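# Assemble the two printed parts to match the stand

## Task

Join the two printed parts so they match the assembled example on the stand.

## Robot and tools

Robot: two Franka FR3 arms, left_arm and right_arm, each with a Robotiq 140 two-finger gripper and a wrist camera. The left gripper's fingers have a passive hinge and can buckle. A part held in the outer quarter of the pads is squeezed normally. Held deeper toward the palm, the fingers can wrap and pull it inward, so a thin part may slip or drop and a broad one may be gripped harder than asked. Pressing those fingertips down on a surface also folds them with little resistance (unless fully closed), which can spoil the next grasp. The right gripper's fingers are rigid.

Frames: the scene origin is at table height, midway between the nominal arm bases. +z is up, +x points out over the table, and left_arm sits on +y (this is not the image left). The calibrated bases are left_arm (-0.055, +0.462, 0) m, quat_wxyz (+1.000, 0, 0, -0.018), and right_arm (+0.017, -0.337, 0) m, quat_wxyz (+1.000, 0, 0, +0.021). Each arm's end_effector_position (metres) and end_effector_quat_wxyz are given in that arm's own base frame. That point lies midway between the closed pads, and the fingertips extend about 33 mm past it (9 mm when fully open). The fingers point along gripper +z and close along gripper y. Reported poses can be a few cm off. Fixed cameras and the table use the scene frame.

Row format, shared by execute_actions and move: one flat list of 20 numbers, each in [-1, 1]. Numbers 1-7 are left_arm joint offsets, 8-10 are left gripper position, force_limit and speed, and 11-20 are the same for right_arm. Always send all 20, even if one arm stays still. Joint order within each block is: shoulder, wrist roll, wrist pitch, forearm roll, elbow, waist, upper arm roll. Joint values are offsets, not poses. They are measured from the "Joint targets" as they stood when the action or move began, not from the previous row, so repeating an offset moves the joint further. Scale: 1.0 equals 1.632 rad for waist, shoulder, upper arm roll and elbow, 3.472 rad for forearm roll, 2.955 for wrist pitch, and 4.439 for wrist roll. Use 0 to keep a joint where it is.

Stated joint ranges (rad): waist ±2.901, shoulder ±1.836, upper arm roll ±2.901, elbow -3.077 to -0.117, forearm roll ±2.876, wrist pitch 0.440 to 4.622, wrist roll ±3.051. Going past an end causes a torque fault. Targets within 0.05 rad of an end, or less under load, are risky. An action asking a joint more than 0.018 rad beyond its end is rejected.

Gripper numbers are absolute commands, not offsets. position +1 is open (140 mm), the pads meet near -0.8, and -1 closes until stopped. force_limit ranges from -1 (about 14 N) to +1 (about 58 N). speed runs from -1 (about 30 mm/s) through 0 (140) to +1 (250), and a faster close grips harder. Both start at +1. To hold a gripper as it is, resend its last three numbers.

Tools:
- execute_actions(actions, cameras): actions is a list of actions. Each action is a list of up to 15 rows at 1/30 s per row, so one action lasts 0.5 s. A short list repeats its last row. Images come back only for an empty actions list or when cameras names them.
- move(target, speed, blend, blocking, cameras): target is one row or a list of up to 15 rows. Every row's offsets count from the Joint targets at the call's start. speed is in rad/s for the joint with farthest to go, from 0.01 to 5.26, default 0.5. blend is the corner rounding in rad (0 means stop at each row). The path does not avoid obstacles. The result adds a move: line reading done, off_target, moving, held or fault.
- wait(seconds 0-10): the robot holds its last command.
- stop: brakes a running move.
- zoom_image(camera, region [x0,y0,x1,y1]): region is in pixels, at most 504x504. Cameras are cam_high, cam_bench, cam_left_wrist and cam_right_wrist, each 672x504.
- clear_fault(arm): clears a reported torque or force fault on that arm.
- read_manual: licence text only.
- finished_scene: ends the scene for good. The assembly must hold on its own.

Results: Joint positions, velocities and torques are listed per arm in the joint order above. Joint targets are the base for your next offsets. object_status: 0 moving, 1 blocked while opening, 2 blocked while closing (the normal sign of a grasp), 3 reached the commanded position or pads met (holding is uncertain). position_measured is in counts: 3 is open, 139 about 60 mm, 200 about 20 mm, 230 pads touching. Flange force is along the gripper axes and includes held weight. External joint torques estimate contact loads. "joint sent to its limit" and "joint command not followed" mean a limit or the clearance check trimmed the command.

Gripping: close with -1 and confirm status 2. To squeeze harder, raise force_limit and nudge position (for example -1 to -0.98), or reopen about 1 cm and close faster. To loosen, reopen and close slowly.

Avoid: any contact force of 85 N or more (force fault), and torques reaching 85 N m on the big joints or 11 N m on the forearm and wrist joints (torque fault). After a force fault where the grip pins the arm, open the gripper first. Do not let the two arms or grippers collide or press on each other, as this can fail the scene. Also avoid dropping parts, releasing a moving part, hard impacts, heavy squeezing of a part still supported, and fast swings. Never leave anything on the floor. Stretched or loaded poses heat the motors, and a MOTOR HOT warning can precede a 30-60 s stop. Elapsed time counts, including thinking time.

Each tool is called after ">>>" as name([rows], argument=value, ...), one row to a line, values as JSON.

## Session

>>> execute_actions(actions=[])

Scene clock: 0.00 s.
left_arm: end_effector_position=(+0.5362, +0.1122, +0.1837) position_measured=3 object_status=3 end_effector_quat_wxyz=(-0.033, -0.115, +0.990, -0.075) | right_arm: end_effector_position=(+0.7381, -0.2878, +0.3791) position_measured=3 object_status=3 end_effector_quat_wxyz=(+0.463, +0.611, -0.207, +0.608)
Joint names: [shoulder, wrist roll, wrist pitch, forearm roll, elbow, waist, upper arm roll]
Joint positions: left_arm=[0.111 1.691 2.03 -0.157 -2.012 0.259 0.017] | right_arm=[0.337 0.617 1.906 -2.198 -2.006 -0.088 -0.002]
Joint velocities: within noise
Joint torques (N m): no reading
External joint torques (N m): no reading
Flange force (N): no reading
Joint targets: left_arm=[0.111 1.691 2.030 -0.157 -2.012 0.259 0.017] | right_arm=[0.337 0.617 1.906 -2.198 -2.006 -0.088 -0.002]
Tool commands: left_gripper/position=+1.0 left_gripper/force_limit=+1.0 left_gripper/speed=+1.0 right_gripper/position=+1.0 right_gripper/force_limit=+1.0 right_gripper/speed=+1.0

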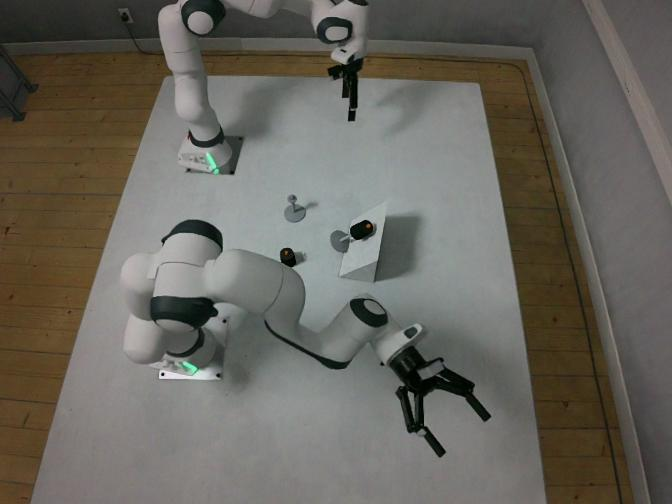

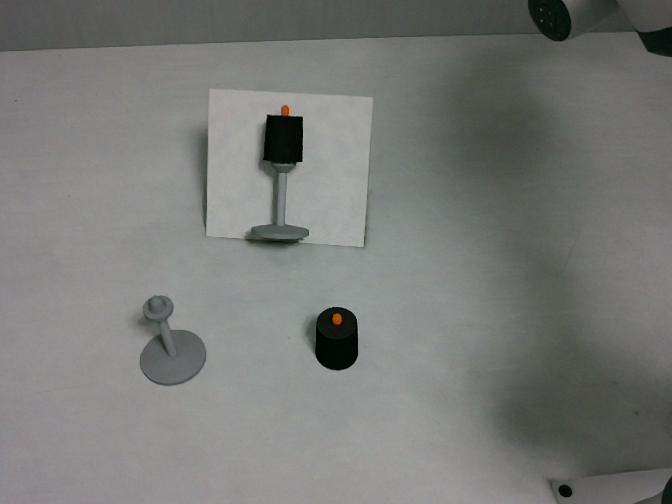

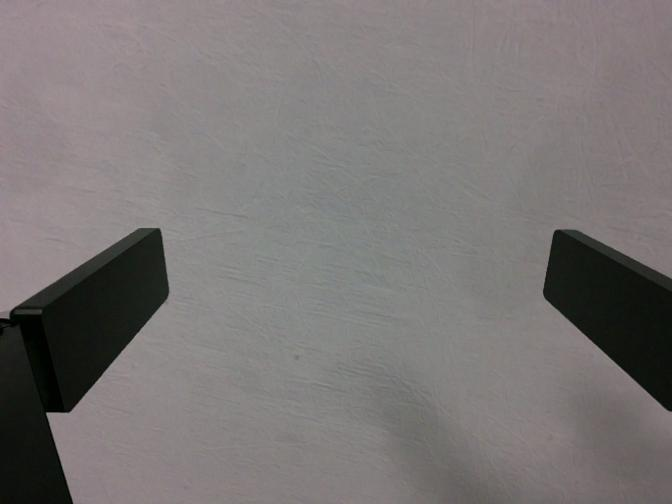

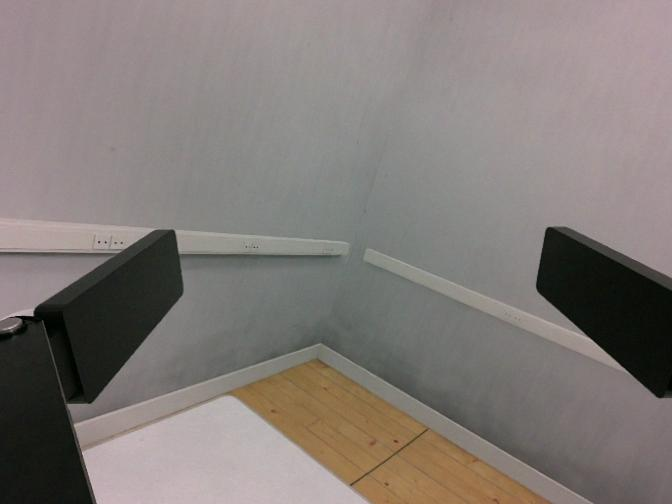

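>>> zoom_image(camera="cam_bench", region=[180, 80, 400, 260])

>>> zoom_image(camera="cam_bench", region=[120, 270, 380, 400])

>>> zoom_image(camera="cam_high", region=[260, 180, 420, 300])

Scaled by 2.291.

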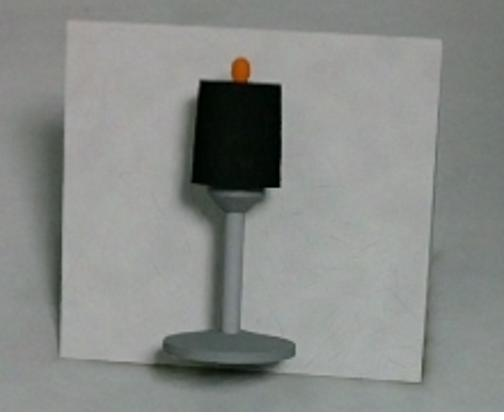

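Scaled by 1.938.

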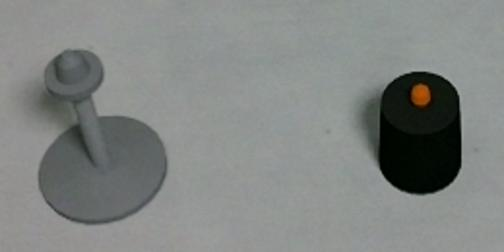

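Scaled by 3.150.

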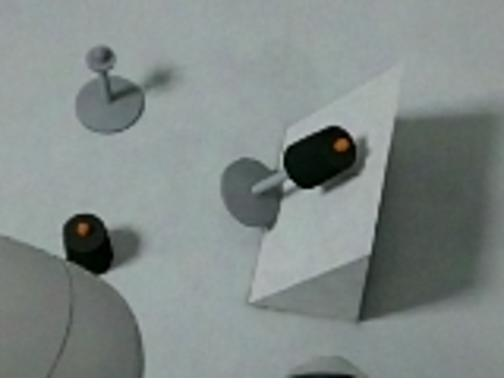

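>>> move([
  [0,0,0,0,0,0,0,1,1,1,-0.4216,-0.3023,0.0811,0.6331,-0.3006,0,0.0012,1,1,1],
  [0,0,0,0,0,0,0,1,1,1,-0.4216,-0.3023,0.0811,0.6331,-0.3006,0.5463,0.0012,1,1,1],
], blend=0.2, speed=1.0, cameras=["all"])

Scene clock: 132.47 s.
left_arm: end_effector_position=(+0.5362, +0.1122, +0.1837) position_measured=3 object_status=3 end_effector_quat_wxyz=(-0.033, -0.115, +0.990, -0.075) | right_arm: end_effector_position=(+0.2947, +0.3045, +0.2001) position_measured=3 object_status=3 end_effector_quat_wxyz=(+0.002, +1.000, -0.024, +0.001)
Joint names: [shoulder, wrist roll, wrist pitch, forearm roll, elbow, waist, upper arm roll]
Joint positions: left_arm=[0.111 1.691 2.03 -0.157 -2.012 0.259 0.017] | right_arm=[-0.35 -0.718 2.144 -0.004 -2.495 0.802 0.002]
Joint velocities: left_arm=[within noise] | right_arm=[-0.001 -0.006 0 0 0.001 0.002 0]
Joint torques (N m): left_arm=[-35.3 -0.14 2.22 0.52 24.89 0.33 0.47] | right_arm=[-19.46 -0.26 2.65 0.93 23.39 0.99 -1.05]
External joint torques (N m): left_arm=[-0.33 -0.13 0.08 -0.03 1.53 0.18 0.19] | right_arm=[-0.08 -0.26 0 0.26 -0.59 0.85 -0.9]
Flange force (N): left_arm=[-4.6 0.0 -2.7] | right_arm=[-0.7 2.0 0.8]
Joint targets: left_arm=[0.111 1.691 2.030 -0.157 -2.012 0.259 0.017] | right_arm=[-0.352 -0.725 2.146 -0.001 -2.496 0.803 0.000]
move: done
camera_calibration:
cam_right_wrist: T_world_to_cam=[[-0.0480598, -0.998825, 0.00623236, 0.328346], [-0.948479, 0.0475919, 0.313246, 0.210981], [-0.313174, 0.00914327, -0.949652, 0.42214], [0, 0, 0, 1]] pos_world=[0.348095, 0.31406, 0.332751]

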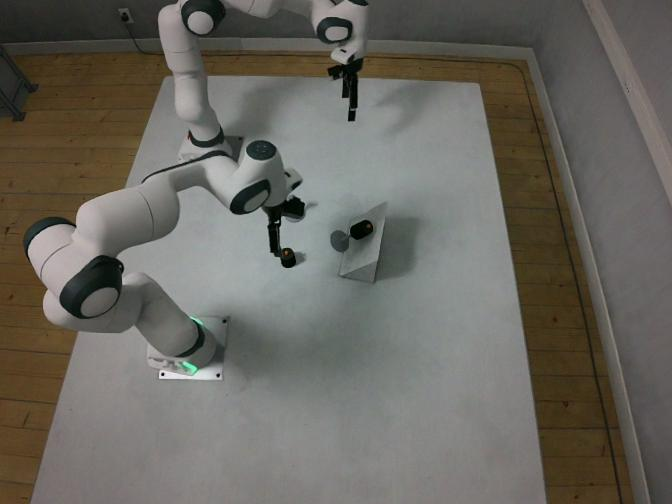

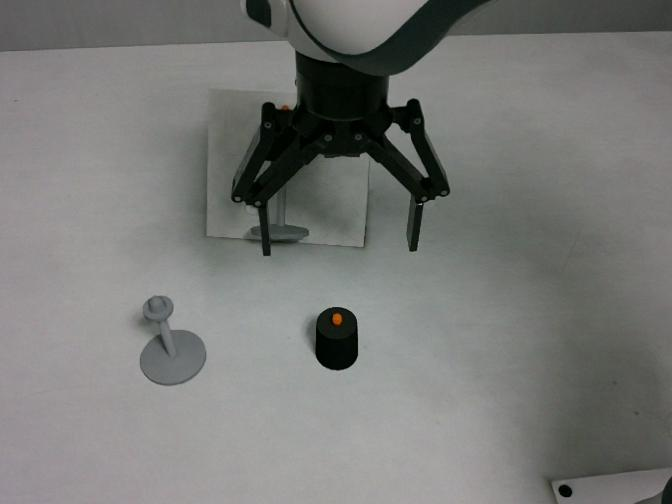

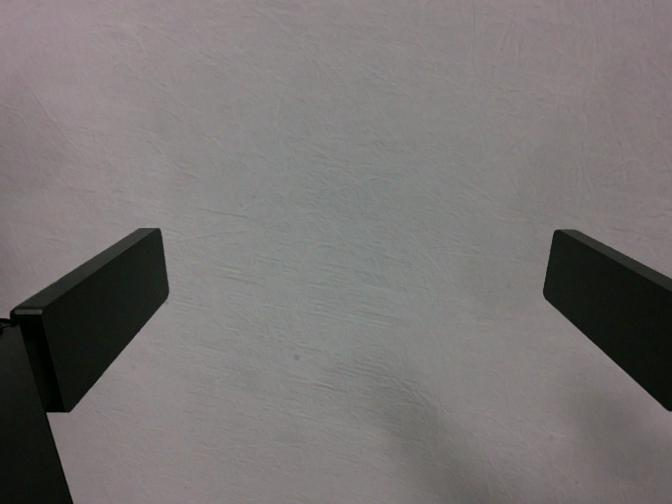

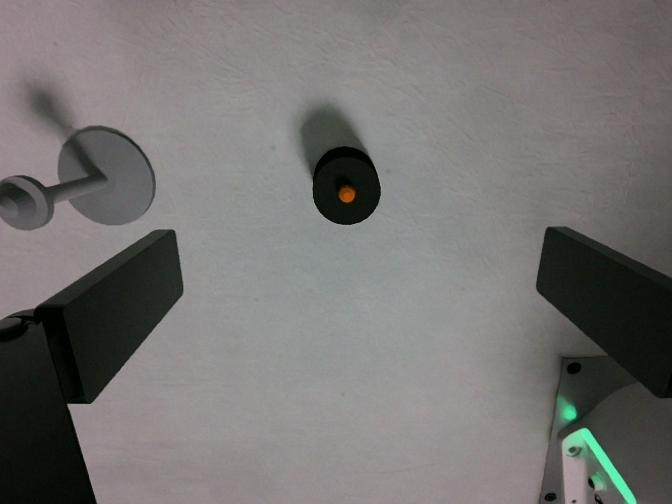

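>>> zoom_image(camera="cam_right_wrist", region=[0, 90, 180, 240])

>>> zoom_image(camera="cam_right_wrist", region=[290, 90, 410, 240])

Scaled by 2.800.

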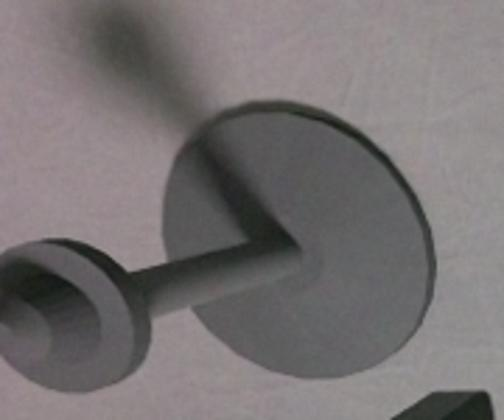

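Scaled by 3.360.

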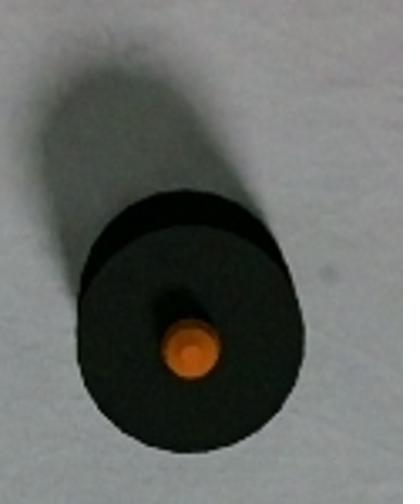

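>>> move(target=[0,0,0,0,0,0,0,1,1,1,0.3398,0.0476,0.0165,0.0003,0.3086,0.1299,0,1,1,1], speed=0.6, cameras=["cam_bench","cam_right_wrist"])

Scene clock: 178.27 s.
left_arm: end_effector_position=(+0.5362, +0.1122, +0.1837) position_measured=3 object_status=3 end_effector_quat_wxyz=(-0.033, -0.115, +0.990, -0.075) | right_arm: end_effector_position=(+0.3118, +0.5017, +0.1494) position_measured=3 object_status=3 end_effector_quat_wxyz=(+0.002, +1.000, -0.016, +0.000)
Joint names: [shoulder, wrist roll, wrist pitch, forearm roll, elbow, waist, upper arm roll]
Joint positions: left_arm=[0.111 1.691 2.03 -0.157 -2.012 0.259 0.017] | right_arm=[0.202 -0.521 2.192 -0.003 -1.994 1.015 0.001]
Joint velocities: left_arm=[within noise] | right_arm=[0 0.007 0 -0.001 0 0 0]
Joint torques (N m): left_arm=[-35.26 -0.16 2.23 0.53 24.86 0.26 0.38] | right_arm=[-36.93 0.33 2.71 0.92 24.01 0.69 0.21]
External joint torques (N m): left_arm=[-0.42 -0.15 0.09 -0.02 1.57 0.07 0.06] | right_arm=[1.27 0.33 0.09 0.29 0.47 0.56 -0.08]
Flange force (N): left_arm=[-4.5 -0.2 -2.7] | right_arm=[1.7 -5.1 1.3]
Joint targets: left_arm=[0.111 1.691 2.030 -0.157 -2.012 0.259 0.017] | right_arm=[0.203 -0.514 2.194 0.000 -1.993 1.015 0.000]
move: done
camera_calibration:
cam_right_wrist: T_world_to_cam=[[-0.0336108, -0.999411, 0.00699257, 0.522068], [-0.948408, 0.034101, 0.315213, 0.240118], [-0.315266, 0.00396274, -0.948995, 0.3806], [0, 0, 0, 1]] pos_world=[0.365268, 0.512064, 0.281849]
Images, in order (width x height): cam_bench 672x504, cam_right_wrist 672x504.

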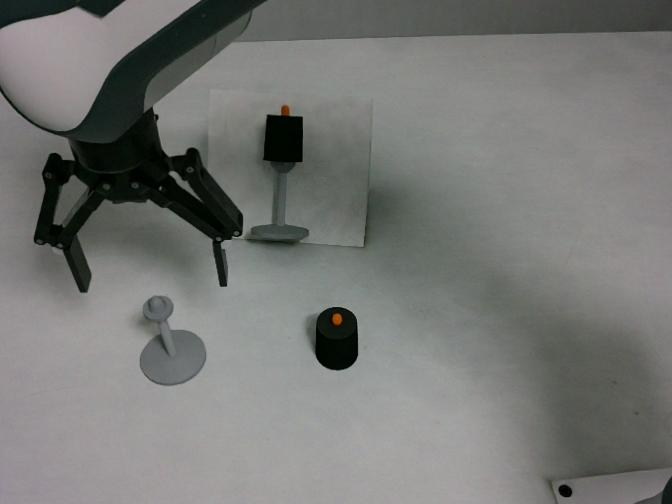

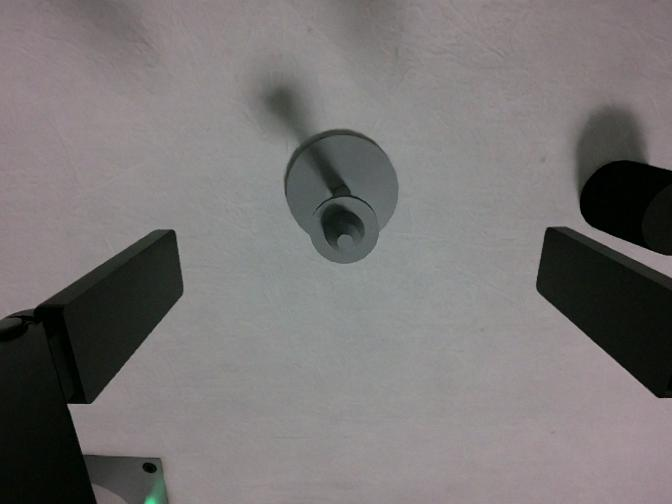

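>>> zoom_image(camera="cam_right_wrist", region=[270, 120, 420, 280])

Scaled by 3.150.

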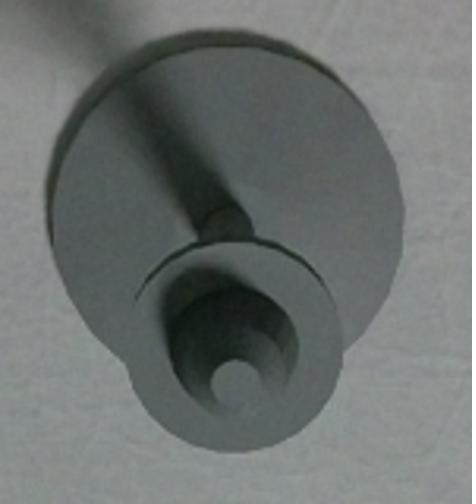

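>>> move([
  [0,0,0,0,0,0,0,1,1,1,-0.3395,-0.0509,-0.0163,0,-0.3086,-0.1379,0,1,1,1],
  [0,0,0,0,0,0,0,1,1,1,-0.2280,-0.0511,0.0765,0,-0.3654,-0.1392,0,1,1,1],
], speed=0.6, blend=0.08, cameras=["cam_bench","cam_right_wrist"])

>>> zoom_image(camera="cam_right_wrist", region=[270, 180, 420, 330])

Scene clock: 239.67 s.
left_arm: end_effector_position=(+0.5362, +0.1122, +0.1837) position_measured=3 object_status=3 end_effector_quat_wxyz=(-0.033, -0.115, +0.990, -0.075) | right_arm: end_effector_position=(+0.3036, +0.3058, +0.1061) position_measured=3 object_status=3 end_effector_quat_wxyz=(+0.001, +1.000, -0.023, +0.000)
Joint names: [shoulder, wrist roll, wrist pitch, forearm roll, elbow, waist, upper arm roll]
Joint positions: left_arm=[0.111 1.691 2.03 -0.157 -2.012 0.259 0.017] | right_arm=[-0.17 -0.734 2.417 -0.003 -2.589 0.789 0.001]
Joint velocities: left_arm=[within noise] | right_arm=[0.001 -0.004 0.004 0 -0.001 0 0]
Joint torques (N m): left_arm=[-35.33 -0.12 2.22 0.52 24.87 0.28 0.44] | right_arm=[-22.47 -0.23 2.74 0.77 21.36 -0.29 -0.28]
External joint torques (N m): left_arm=[-0.39 -0.11 0.08 -0.03 1.54 0.15 0.17] | right_arm=[0.57 -0.23 0.12 0.24 0.1 -0.35 -0.19]
Flange force (N): left_arm=[-4.4 0.0 -2.7] | right_arm=[2.0 -0.8 1.5]
Joint targets: left_arm=[0.111 1.691 2.030 -0.157 -2.012 0.259 0.017] | right_arm=[-0.169 -0.740 2.421 0.000 -2.589 0.788 0.000]
move: done
camera_calibration:
cam_right_wrist: T_world_to_cam=[[-0.0457792, -0.998936, 0.00553372, 0.330057], [-0.947956, 0.0451889, 0.315177, 0.249164], [-0.315092, 0.00918285, -0.949017, 0.336041], [0, 0, 0, 1]] pos_world=[0.35719, 0.315361, 0.238552]
Images, in order (width x height): cam_bench 672x504, cam_right_wrist 672x504.

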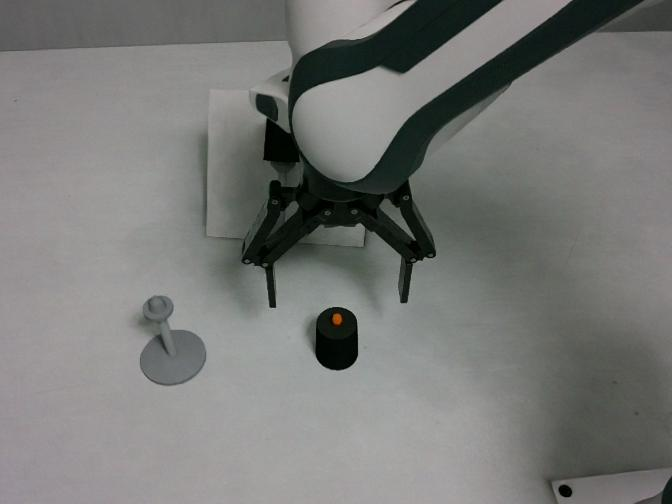

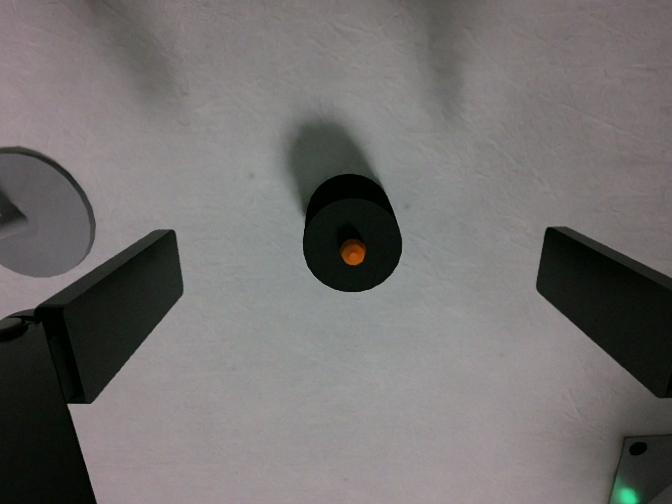

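Scaled by 3.360.

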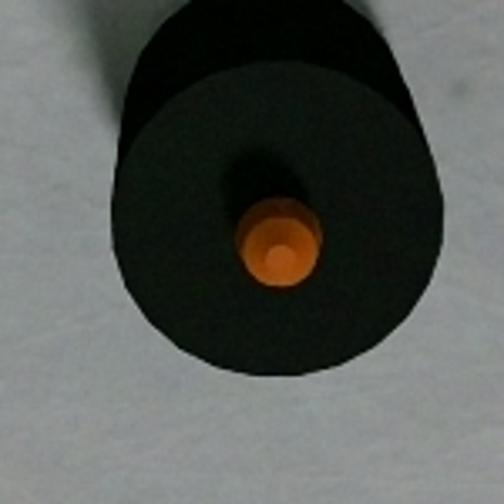

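>>> move([
  [0,0,0,0,0,0,0,1,1,1,-0.0069,0.0029,0,0,-0.0075,0.0085,0,1,1,1],
  [0,0,0,0,0,0,0,1,1,1,0.0763,0.0029,0.0572,0,-0.0279,0.0085,0,1,1,1],
], speed=0.15, blend=0.01, cameras=["cam_bench","cam_right_wrist"])

>>> zoom_image(camera="cam_bench", region=[240, 240, 440, 390])

Scene clock: 306.30 s.
left_arm: end_effector_position=(+0.5362, +0.1122, +0.1837) position_measured=3 object_status=3 end_effector_quat_wxyz=(-0.033, -0.115, +0.990, -0.075) | right_arm: end_effector_position=(+0.2975, +0.3067, +0.0504) position_measured=3 object_status=3 end_effector_quat_wxyz=(+0.001, +1.000, -0.017, +0.000)
Joint names: [shoulder, wrist roll, wrist pitch, forearm roll, elbow, waist, upper arm roll]
Joint positions: left_arm=[0.111 1.691 2.03 -0.157 -2.012 0.259 0.017] | right_arm=[-0.046 -0.733 2.586 -0.003 -2.634 0.801 0]
Joint velocities: left_arm=[within noise] | right_arm=[-0.001 0.001 0.004 0 0 0.001 -0.001]
Joint torques (N m): left_arm=[-35.3 -0.15 2.21 0.52 24.86 0.26 0.41] | right_arm=[-24.1 0.35 2.74 0.65 18.8 0.95 -0.16]
External joint torques (N m): left_arm=[-0.23 -0.14 0.07 -0.02 1.45 0.23 0.25] | right_arm=[1.16 0.35 0.1 0.24 -0.21 0.82 -0.25]
Flange force (N): left_arm=[-4.6 0.2 -2.5] | right_arm=[0.4 -2.6 3.5]
Joint targets: left_arm=[0.111 1.691 2.030 -0.157 -2.012 0.259 0.017] | right_arm=[-0.045 -0.727 2.590 0.000 -2.635 0.802 0.000]
move: done; blend cut to 0.0069 rad at target 1
camera_calibration:
cam_right_wrist: T_world_to_cam=[[-0.0352546, -0.999366, 0.00502731, 0.32802], [-0.948349, 0.0350409, 0.315287, 0.264155], [-0.315263, 0.00634765, -0.948983, 0.282288], [0, 0, 0, 1]] pos_world=[0.351071, 0.316764, 0.182953]
Images, in order (width x height): cam_bench 672x504, cam_right_wrist 672x504.

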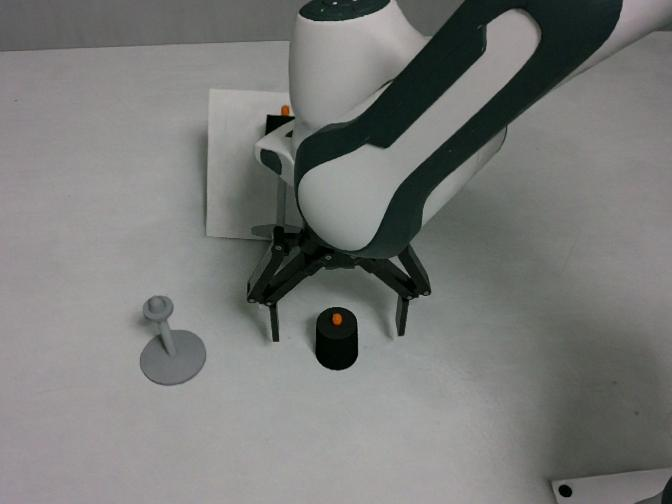

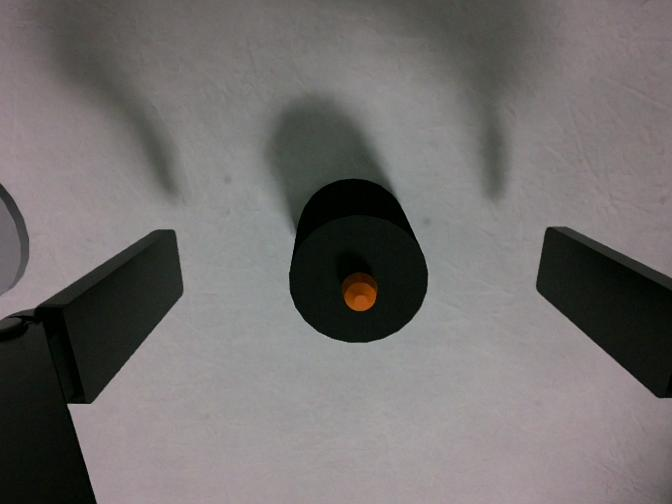

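Scaled by 2.520.

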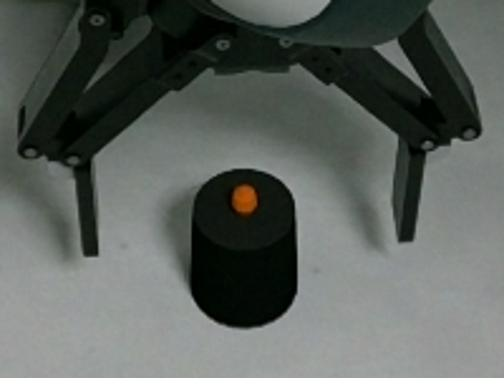

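>>> move(target=[0,0,0,0,0,0,0,1,1,1,0,0,0,0,0,0,0,-1,-1,-1], cameras=["cam_bench","cam_right_wrist"])

Scene clock: 327.43 s.
left_arm: end_effector_position=(+0.5362, +0.1122, +0.1837) position_measured=3 object_status=3 end_effector_quat_wxyz=(-0.033, -0.115, +0.990, -0.075) | right_arm: end_effector_position=(+0.2978, +0.3070, +0.0506) position_measured=154 object_status=0 end_effector_quat_wxyz=(+0.001, +1.000, -0.017, +0.000)
Joint names: [shoulder, wrist roll, wrist pitch, forearm roll, elbow, waist, upper arm roll]
Joint positions: left_arm=[0.111 1.691 2.03 -0.157 -2.012 0.259 0.017] | right_arm=[-0.046 -0.733 2.587 -0.003 -2.634 0.801 0]
Joint torques (N m): left_arm=[-35.3 -0.13 2.22 0.53 24.86 0.25 0.45] | right_arm=[-23.44 0.36 2.73 0.66 18.61 0.91 -0.17]
External joint torques (N m): left_arm=[-0.27 -0.12 0.07 -0.01 1.44 0.28 0.33] | right_arm=[1.84 0.36 0.08 0.24 -0.47 0.8 -0.24]
Flange force (N): left_arm=[-4.4 0.3 -2.5] | right_arm=[1.1 -3.3 5.3]
Joint targets: left_arm=[0.111 1.691 2.030 -0.157 -2.012 0.259 0.017] | right_arm=[-0.045 -0.727 2.590 0.000 -2.635 0.802 0.000]
move: done
camera_calibration:
cam_right_wrist: T_world_to_cam=[[-0.0352372, -0.99937, 0.00414695, 0.328379], [-0.94858, 0.0347519, 0.314625, 0.264473], [-0.314571, 0.0071528, -0.949207, 0.282052], [0, 0, 0, 1]] pos_world=[0.351171, 0.316964, 0.183154]
Images, in order (width x height): cam_bench 672x504, cam_right_wrist 672x504.

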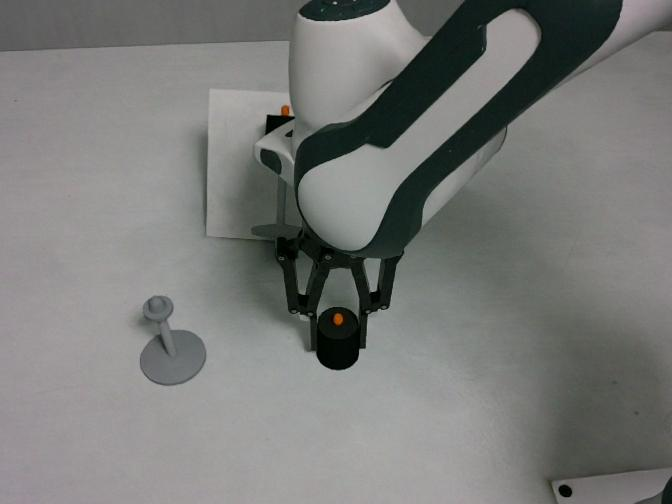

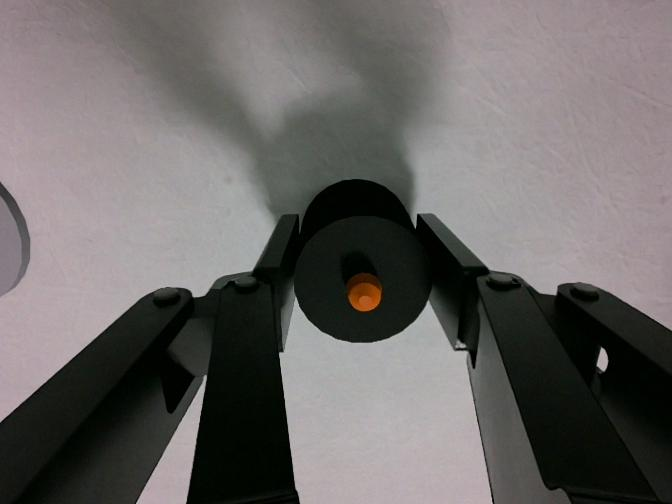

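>>> wait(seconds=0.7, cameras=["cam_right_wrist"])

>>> zoom_image(camera="cam_right_wrist", region=[260, 160, 460, 360])

Scene clock: 333.20 s.
left_arm: end_effector_position=(+0.5362, +0.1122, +0.1837) position_measured=3 object_status=3 end_effector_quat_wxyz=(-0.033, -0.115, +0.990, -0.075) | right_arm: end_effector_position=(+0.2978, +0.3070, +0.0506) position_measured=154 object_status=2 end_effector_quat_wxyz=(+0.001, +1.000, -0.017, +0.000)
Joint names: [shoulder, wrist roll, wrist pitch, forearm roll, elbow, waist, upper arm roll]
Joint positions: left_arm=[0.111 1.691 2.03 -0.157 -2.012 0.259 0.017] | right_arm=[-0.046 -0.733 2.587 -0.003 -2.634 0.801 0]
Joint torques (N m): left_arm=[-35.33 -0.13 2.23 0.52 24.86 0.26 0.48] | right_arm=[-23.43 0.35 2.73 0.65 18.62 0.91 -0.19]
External joint torques (N m): left_arm=[-0.56 -0.12 0.1 -0.03 1.62 0.09 0.18] | right_arm=[1.79 0.35 0.1 0.24 -0.37 0.74 -0.32]
Flange force (N): left_arm=[-4.2 -0.1 -2.9] | right_arm=[1.3 -3.3 5.2]
Joint targets: left_arm=[0.111 1.691 2.030 -0.157 -2.012 0.259 0.017] | right_arm=[-0.045 -0.727 2.590 0.000 -2.635 0.802 0.000]
Tool commands: left_gripper/position=+1.0 left_gripper/force_limit=+1.0 left_gripper/speed=+1.0 right_gripper/position=-1.0 right_gripper/force_limit=-1.0 right_gripper/speed=-1.0
wait: 0.70 s; at rest from the start
camera_calibration:
cam_right_wrist: T_world_to_cam=[[-0.0352372, -0.99937, 0.00414695, 0.328379], [-0.94858, 0.0347519, 0.314625, 0.264473], [-0.314571, 0.0071528, -0.949207, 0.282052], [0, 0, 0, 1]] pos_world=[0.351171, 0.316964, 0.183154]
Images, in order (width x height): cam_right_wrist 672x504.

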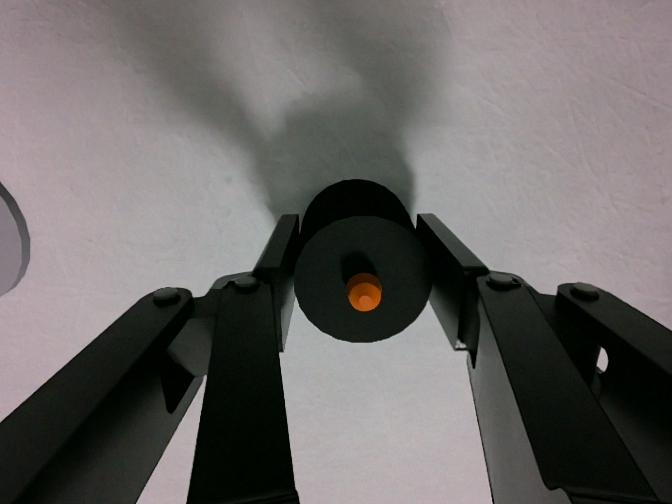

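Scaled by 2.520.

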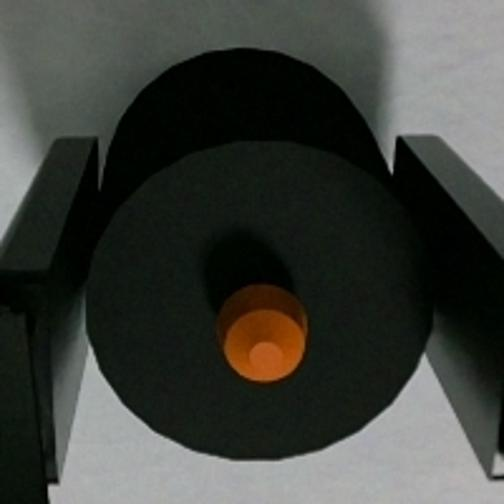

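>>> move([
  [0,0,0,0,0,0,0,1,1,1,-0.0828,0,-0.0572,0,0.0206,0,0,-1,-1,-1],
  [0,0,0,0,0,0,0,1,1,1,-0.1799,0,-0.1500,0,0.0917,0,0,-1,-1,-1],
], speed=0.2, blend=0.02, cameras=["cam_bench","cam_right_wrist"])

Scene clock: 386.20 s.
left_arm: end_effector_position=(+0.5362, +0.1122, +0.1837) position_measured=3 object_status=3 end_effector_quat_wxyz=(-0.033, -0.115, +0.990, -0.075) | right_arm: end_effector_position=(+0.2984, +0.3071, +0.1992) position_measured=154 object_status=2 end_effector_quat_wxyz=(+0.001, +1.000, -0.018, +0.001)
Joint names: [shoulder, wrist roll, wrist pitch, forearm roll, elbow, waist, upper arm roll]
Joint positions: left_arm=[0.111 1.691 2.03 -0.157 -2.012 0.259 0.017] | right_arm=[-0.337 -0.733 2.149 -0.003 -2.486 0.801 0]
Joint velocities: left_arm=[within noise] | right_arm=[0 0 -0.005 0 0 -0.001 0]
Joint torques (N m): left_arm=[-35.28 -0.17 2.21 0.52 24.84 0.22 0.44] | right_arm=[-19.89 0.34 2.46 0.93 24.43 0.84 -0.52]
External joint torques (N m): left_arm=[0.01 -0.16 0.04 -0.03 1.27 0.07 0.16] | right_arm=[-0.13 0.34 -0.18 0.26 0.54 0.73 -0.37]
Flange force (N): left_arm=[-4.7 0.0 -2.1] | right_arm=[0.0 -1.5 -1.5]
Joint targets: left_arm=[0.111 1.691 2.030 -0.157 -2.012 0.259 0.017] | right_arm=[-0.338 -0.727 2.146 0.000 -2.485 0.802 0.000]
move: done
camera_calibration:
cam_right_wrist: T_world_to_cam=[[-0.035944, -0.999346, 0.00391539, 0.328094], [-0.94902, 0.0353611, 0.313226, 0.218495], [-0.313159, 0.00754279, -0.949671, 0.42286], [0, 0, 0, 1]] pos_world=[0.351572, 0.316964, 0.331855]
Images, in order (width x height): cam_bench 672x504, cam_right_wrist 672x504.

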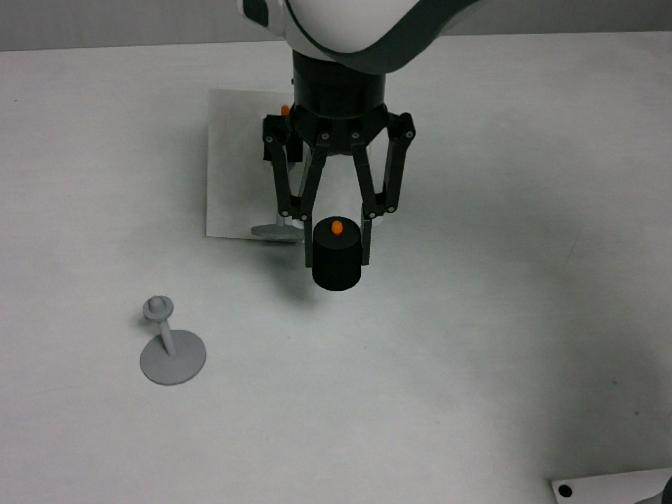

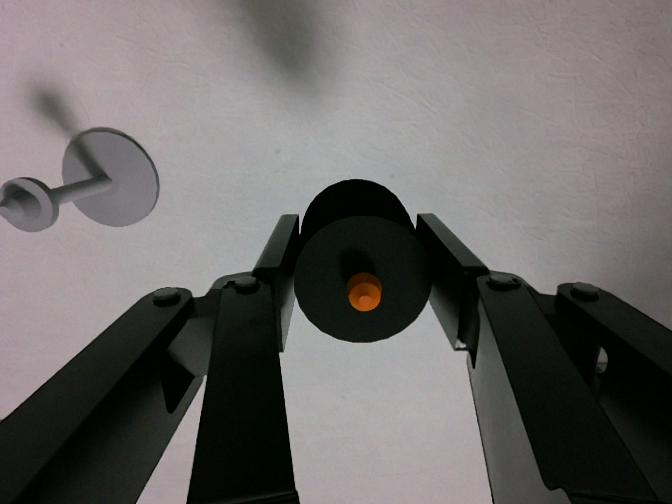

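>>> move(target=[0,0,0,0,0,0,0,1,1,1,0.3087,0.0494,-0.0211,0,0.3475,0.1342,0,-1,-1,-1], speed=0.4, cameras=["all"])

>>> zoom_image(camera="cam_bench", region=[100, 220, 260, 400])

>>> zoom_image(camera="cam_high", region=[250, 150, 350, 240])

Scene clock: 394.27 s.
left_arm: end_effector_position=(+0.5362, +0.1122, +0.1837) position_measured=3 object_status=3 end_effector_quat_wxyz=(-0.033, -0.115, +0.990, -0.075) | right_arm: end_effector_position=(+0.3126, +0.5086, +0.1961) position_measured=154 object_status=2 end_effector_quat_wxyz=(+0.000, +1.000, -0.017, +0.001)
Joint names: [shoulder, wrist roll, wrist pitch, forearm roll, elbow, waist, upper arm roll]
Joint positions: left_arm=[0.111 1.691 2.03 -0.157 -2.012 0.259 0.017] | right_arm=[0.165 -0.515 2.086 -0.003 -1.919 1.02 0.001]
Joint velocities: left_arm=[within noise] | right_arm=[0 0.006 0 -0.001 0.001 -0.001 0]
Joint torques (N m): left_arm=[-35.25 -0.16 2.23 0.53 24.86 0.26 0.41] | right_arm=[-36.63 0.37 2.45 0.95 25.08 0.75 0.17]
External joint torques (N m): left_arm=[-0.28 -0.15 0.09 -0.02 1.53 0.05 0.07] | right_arm=[1.14 0.37 -0.21 0.26 0.67 0.57 -0.14]
Flange force (N): left_arm=[-4.7 -0.2 -2.6] | right_arm=[2.1 -6.0 -0.4]
Joint targets: left_arm=[0.111 1.691 2.030 -0.157 -2.012 0.259 0.017] | right_arm=[0.166 -0.508 2.084 0.000 -1.918 1.021 0.000]
move: done
camera_calibration:
cam_right_wrist: T_world_to_cam=[[-0.0341365, -0.999416, 0.00176743, 0.529863], [-0.949426, 0.0329812, 0.312254, 0.227395], [-0.31213, 0.00898121, -0.949997, 0.421897], [0, 0, 0, 1]] pos_world=[0.365669, 0.518264, 0.328859]

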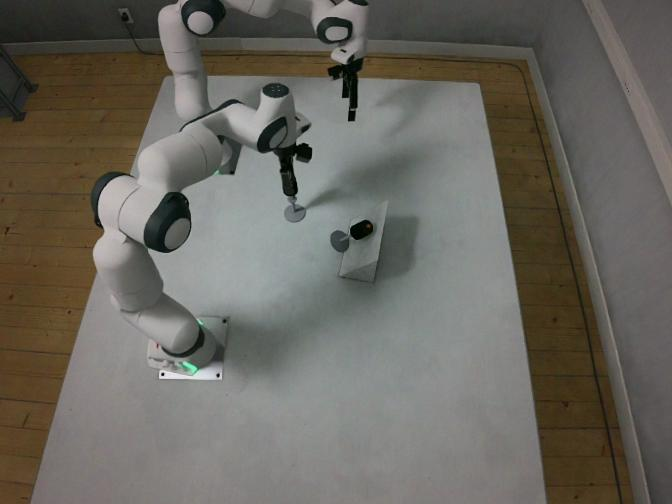

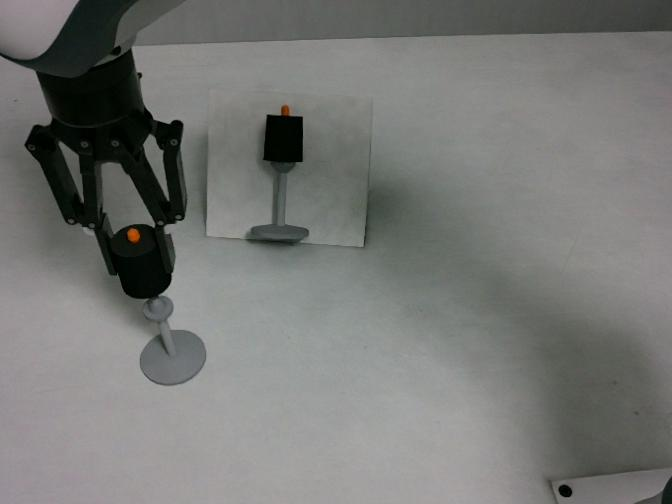

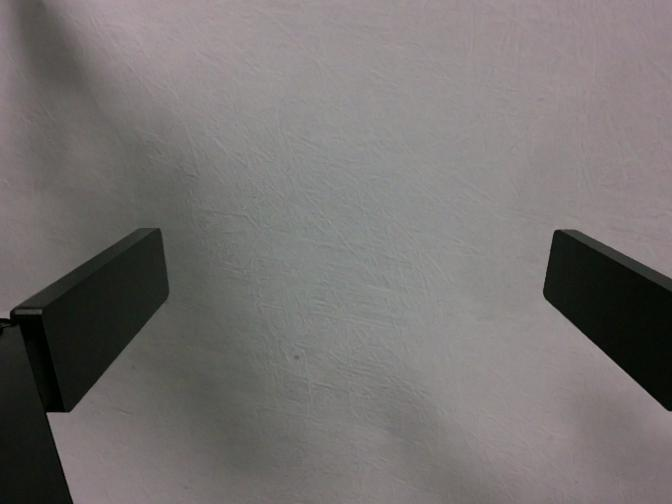

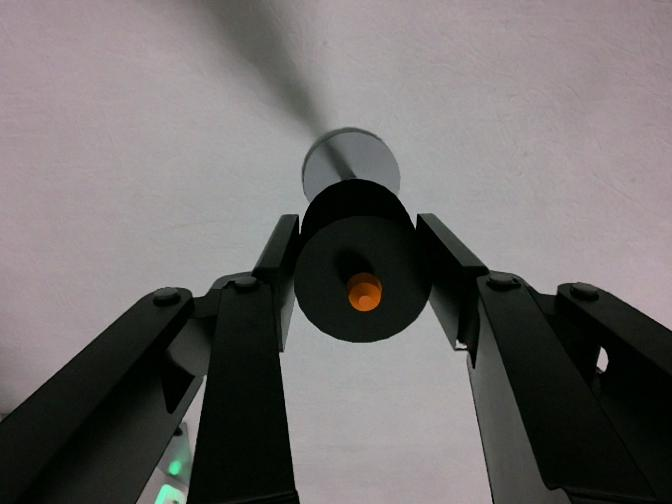

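Scaled by 2.800.

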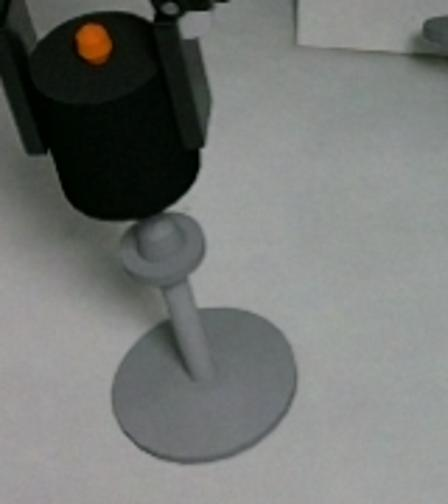

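Scaled by 5.040.

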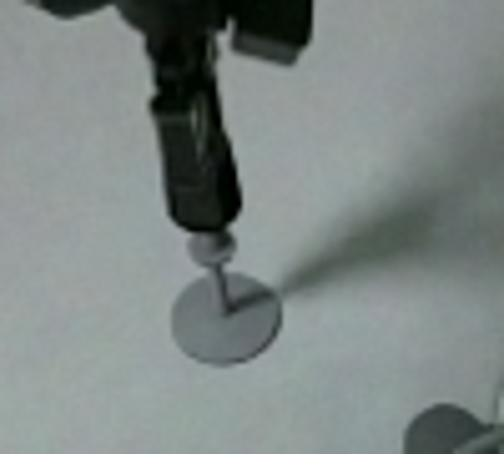

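>>> zoom_image(camera="cam_bench", region=[100, 215, 190, 330])

Scaled by 4.383.

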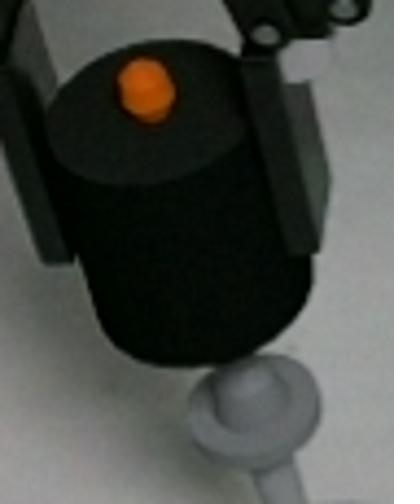

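>>> move(target=[0,0,0,0,0,0,0,1,1,1,0.0227,0,0.0281,0,-0.0281,0,0,-1,-1,-1], speed=0.08, cameras=["cam_bench","cam_high"])

>>> zoom_image(camera="cam_bench", region=[110, 250, 200, 350])

>>> zoom_image(camera="cam_high", region=[265, 170, 325, 230])

Scene clock: 463.77 s.
left_arm: end_effector_position=(+0.5362, +0.1122, +0.1837) position_measured=3 object_status=3 end_effector_quat_wxyz=(-0.033, -0.115, +0.990, -0.075) | right_arm: end_effector_position=(+0.3119, +0.5076, +0.1603) position_measured=154 object_status=2 end_effector_quat_wxyz=(+0.002, +1.000, -0.018, +0.000)
Joint names: [shoulder, wrist roll, wrist pitch, forearm roll, elbow, waist, upper arm roll]
Joint positions: left_arm=[0.111 1.691 2.03 -0.157 -2.012 0.259 0.017] | right_arm=[0.203 -0.514 2.163 -0.003 -1.963 1.02 0.001]
Joint velocities: left_arm=[within noise] | right_arm=[0 0 0.005 0.001 -0.001 0 0]
Joint torques (N m): left_arm=[-35.3 -0.13 2.22 0.52 24.88 0.28 0.48] | right_arm=[-37.63 0.36 2.74 0.9 23.69 0.75 0.19]
External joint torques (N m): left_arm=[-0.28 -0.12 0.09 -0.02 1.55 0.14 0.21] | right_arm=[0.98 0.36 0.1 0.25 -0.21 0.5 -0.21]
Flange force (N): left_arm=[-4.8 0.1 -2.6] | right_arm=[0.1 -2.1 1.6]
Joint targets: left_arm=[0.111 1.691 2.030 -0.157 -2.012 0.259 0.017] | right_arm=[0.203 -0.508 2.167 0.000 -1.964 1.021 0.000]
move: done
Images, in order (width x height): cam_high 672x504, cam_bench 672x504.

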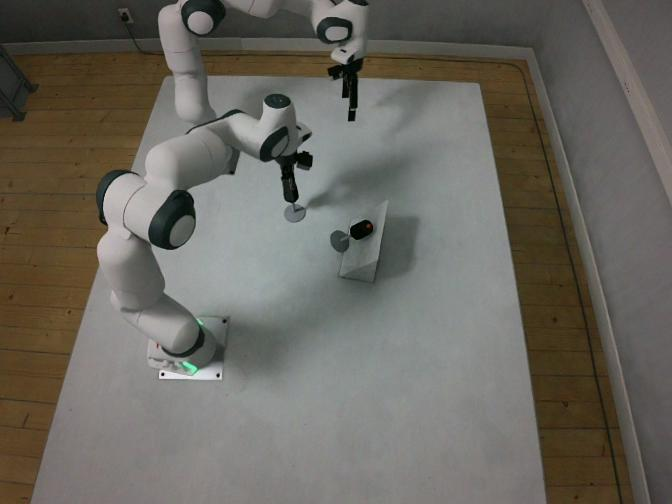

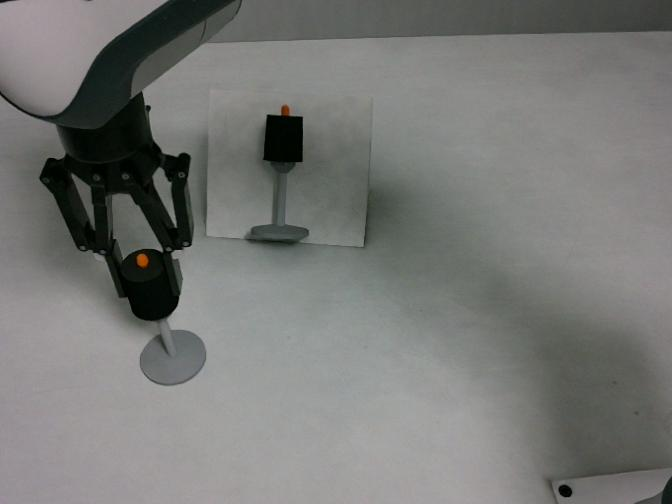

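Scaled by 5.040.

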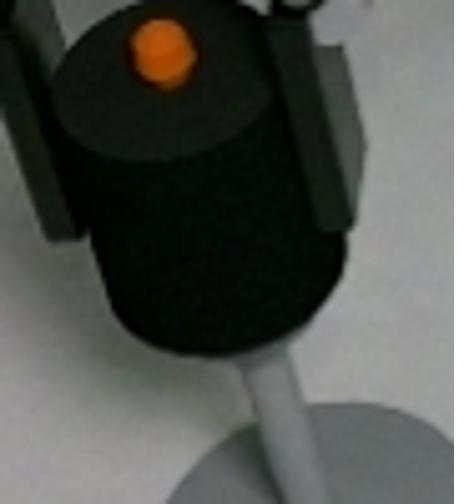

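Scaled by 8.400.

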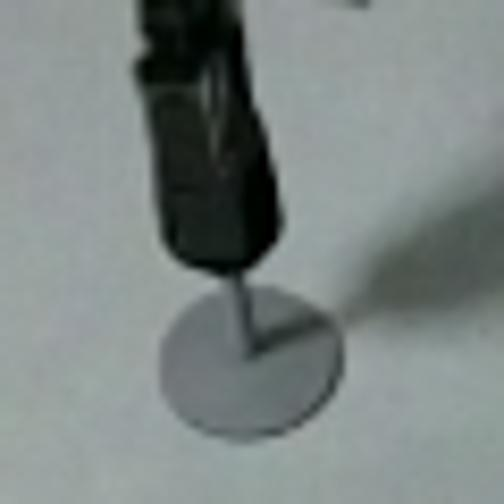

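>>> move(target=[0,0,0,0,0,0,0,1,1,1,0.0058,0,0.0062,0,-0.0054,0,0,-1,-1,-1], speed=0.03, cameras=["cam_bench","cam_high"])

>>> zoom_image(camera="cam_bench", region=[110, 250, 200, 350])

Scene clock: 476.17 s.
left_arm: end_effector_position=(+0.5362, +0.1122, +0.1837) position_measured=3 object_status=3 end_effector_quat_wxyz=(-0.033, -0.115, +0.990, -0.075) | right_arm: end_effector_position=(+0.3120, +0.5078, +0.1526) position_measured=154 object_status=2 end_effector_quat_wxyz=(+0.001, +1.000, -0.017, +0.000)
Joint names: [shoulder, wrist roll, wrist pitch, forearm roll, elbow, waist, upper arm roll]
Joint positions: left_arm=[0.111 1.691 2.03 -0.157 -2.012 0.259 0.017] | right_arm=[0.212 -0.514 2.182 -0.003 -1.972 1.02 0.001]
Joint velocities: left_arm=[within noise] | right_arm=[0.001 -0.001 0.005 -0.001 0 0.001 0]
Joint torques (N m): left_arm=[-35.3 -0.14 2.22 0.53 24.89 0.28 0.4] | right_arm=[-37.52 0.33 2.77 0.88 23.48 0.75 0.25]
External joint torques (N m): left_arm=[-0.29 -0.13 0.08 -0.02 1.51 0.04 0.03] | right_arm=[1.02 0.33 0.15 0.24 -0.17 0.43 -0.23]
Flange force (N): left_arm=[-4.7 -0.2 -2.6] | right_arm=[0.3 -2.2 1.7]
Joint targets: left_arm=[0.111 1.691 2.030 -0.157 -2.012 0.259 0.017] | right_arm=[0.212 -0.508 2.185 0.000 -1.972 1.021 0.000]
move: done
Images, in order (width x height): cam_high 672x504, cam_bench 672x504.

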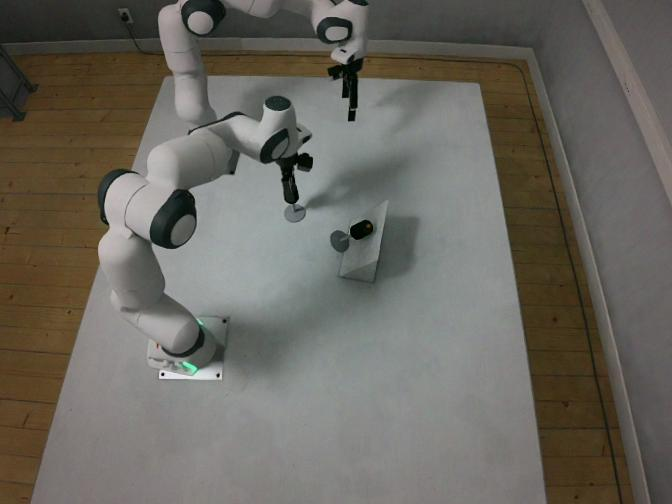

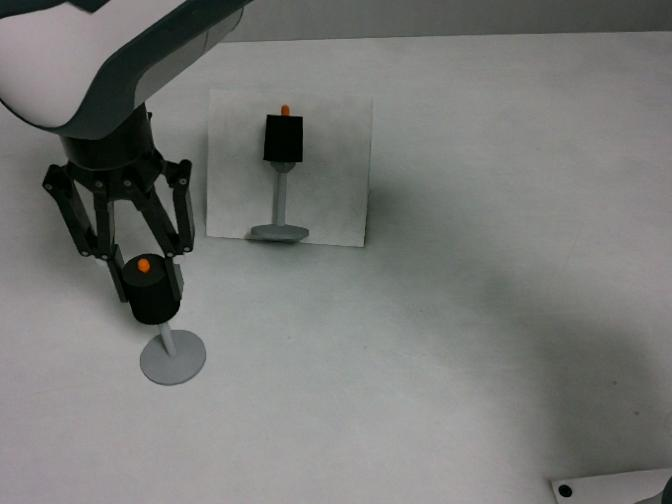

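Scaled by 5.040.

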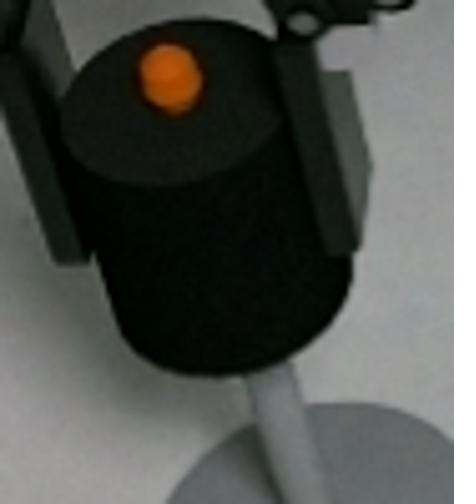

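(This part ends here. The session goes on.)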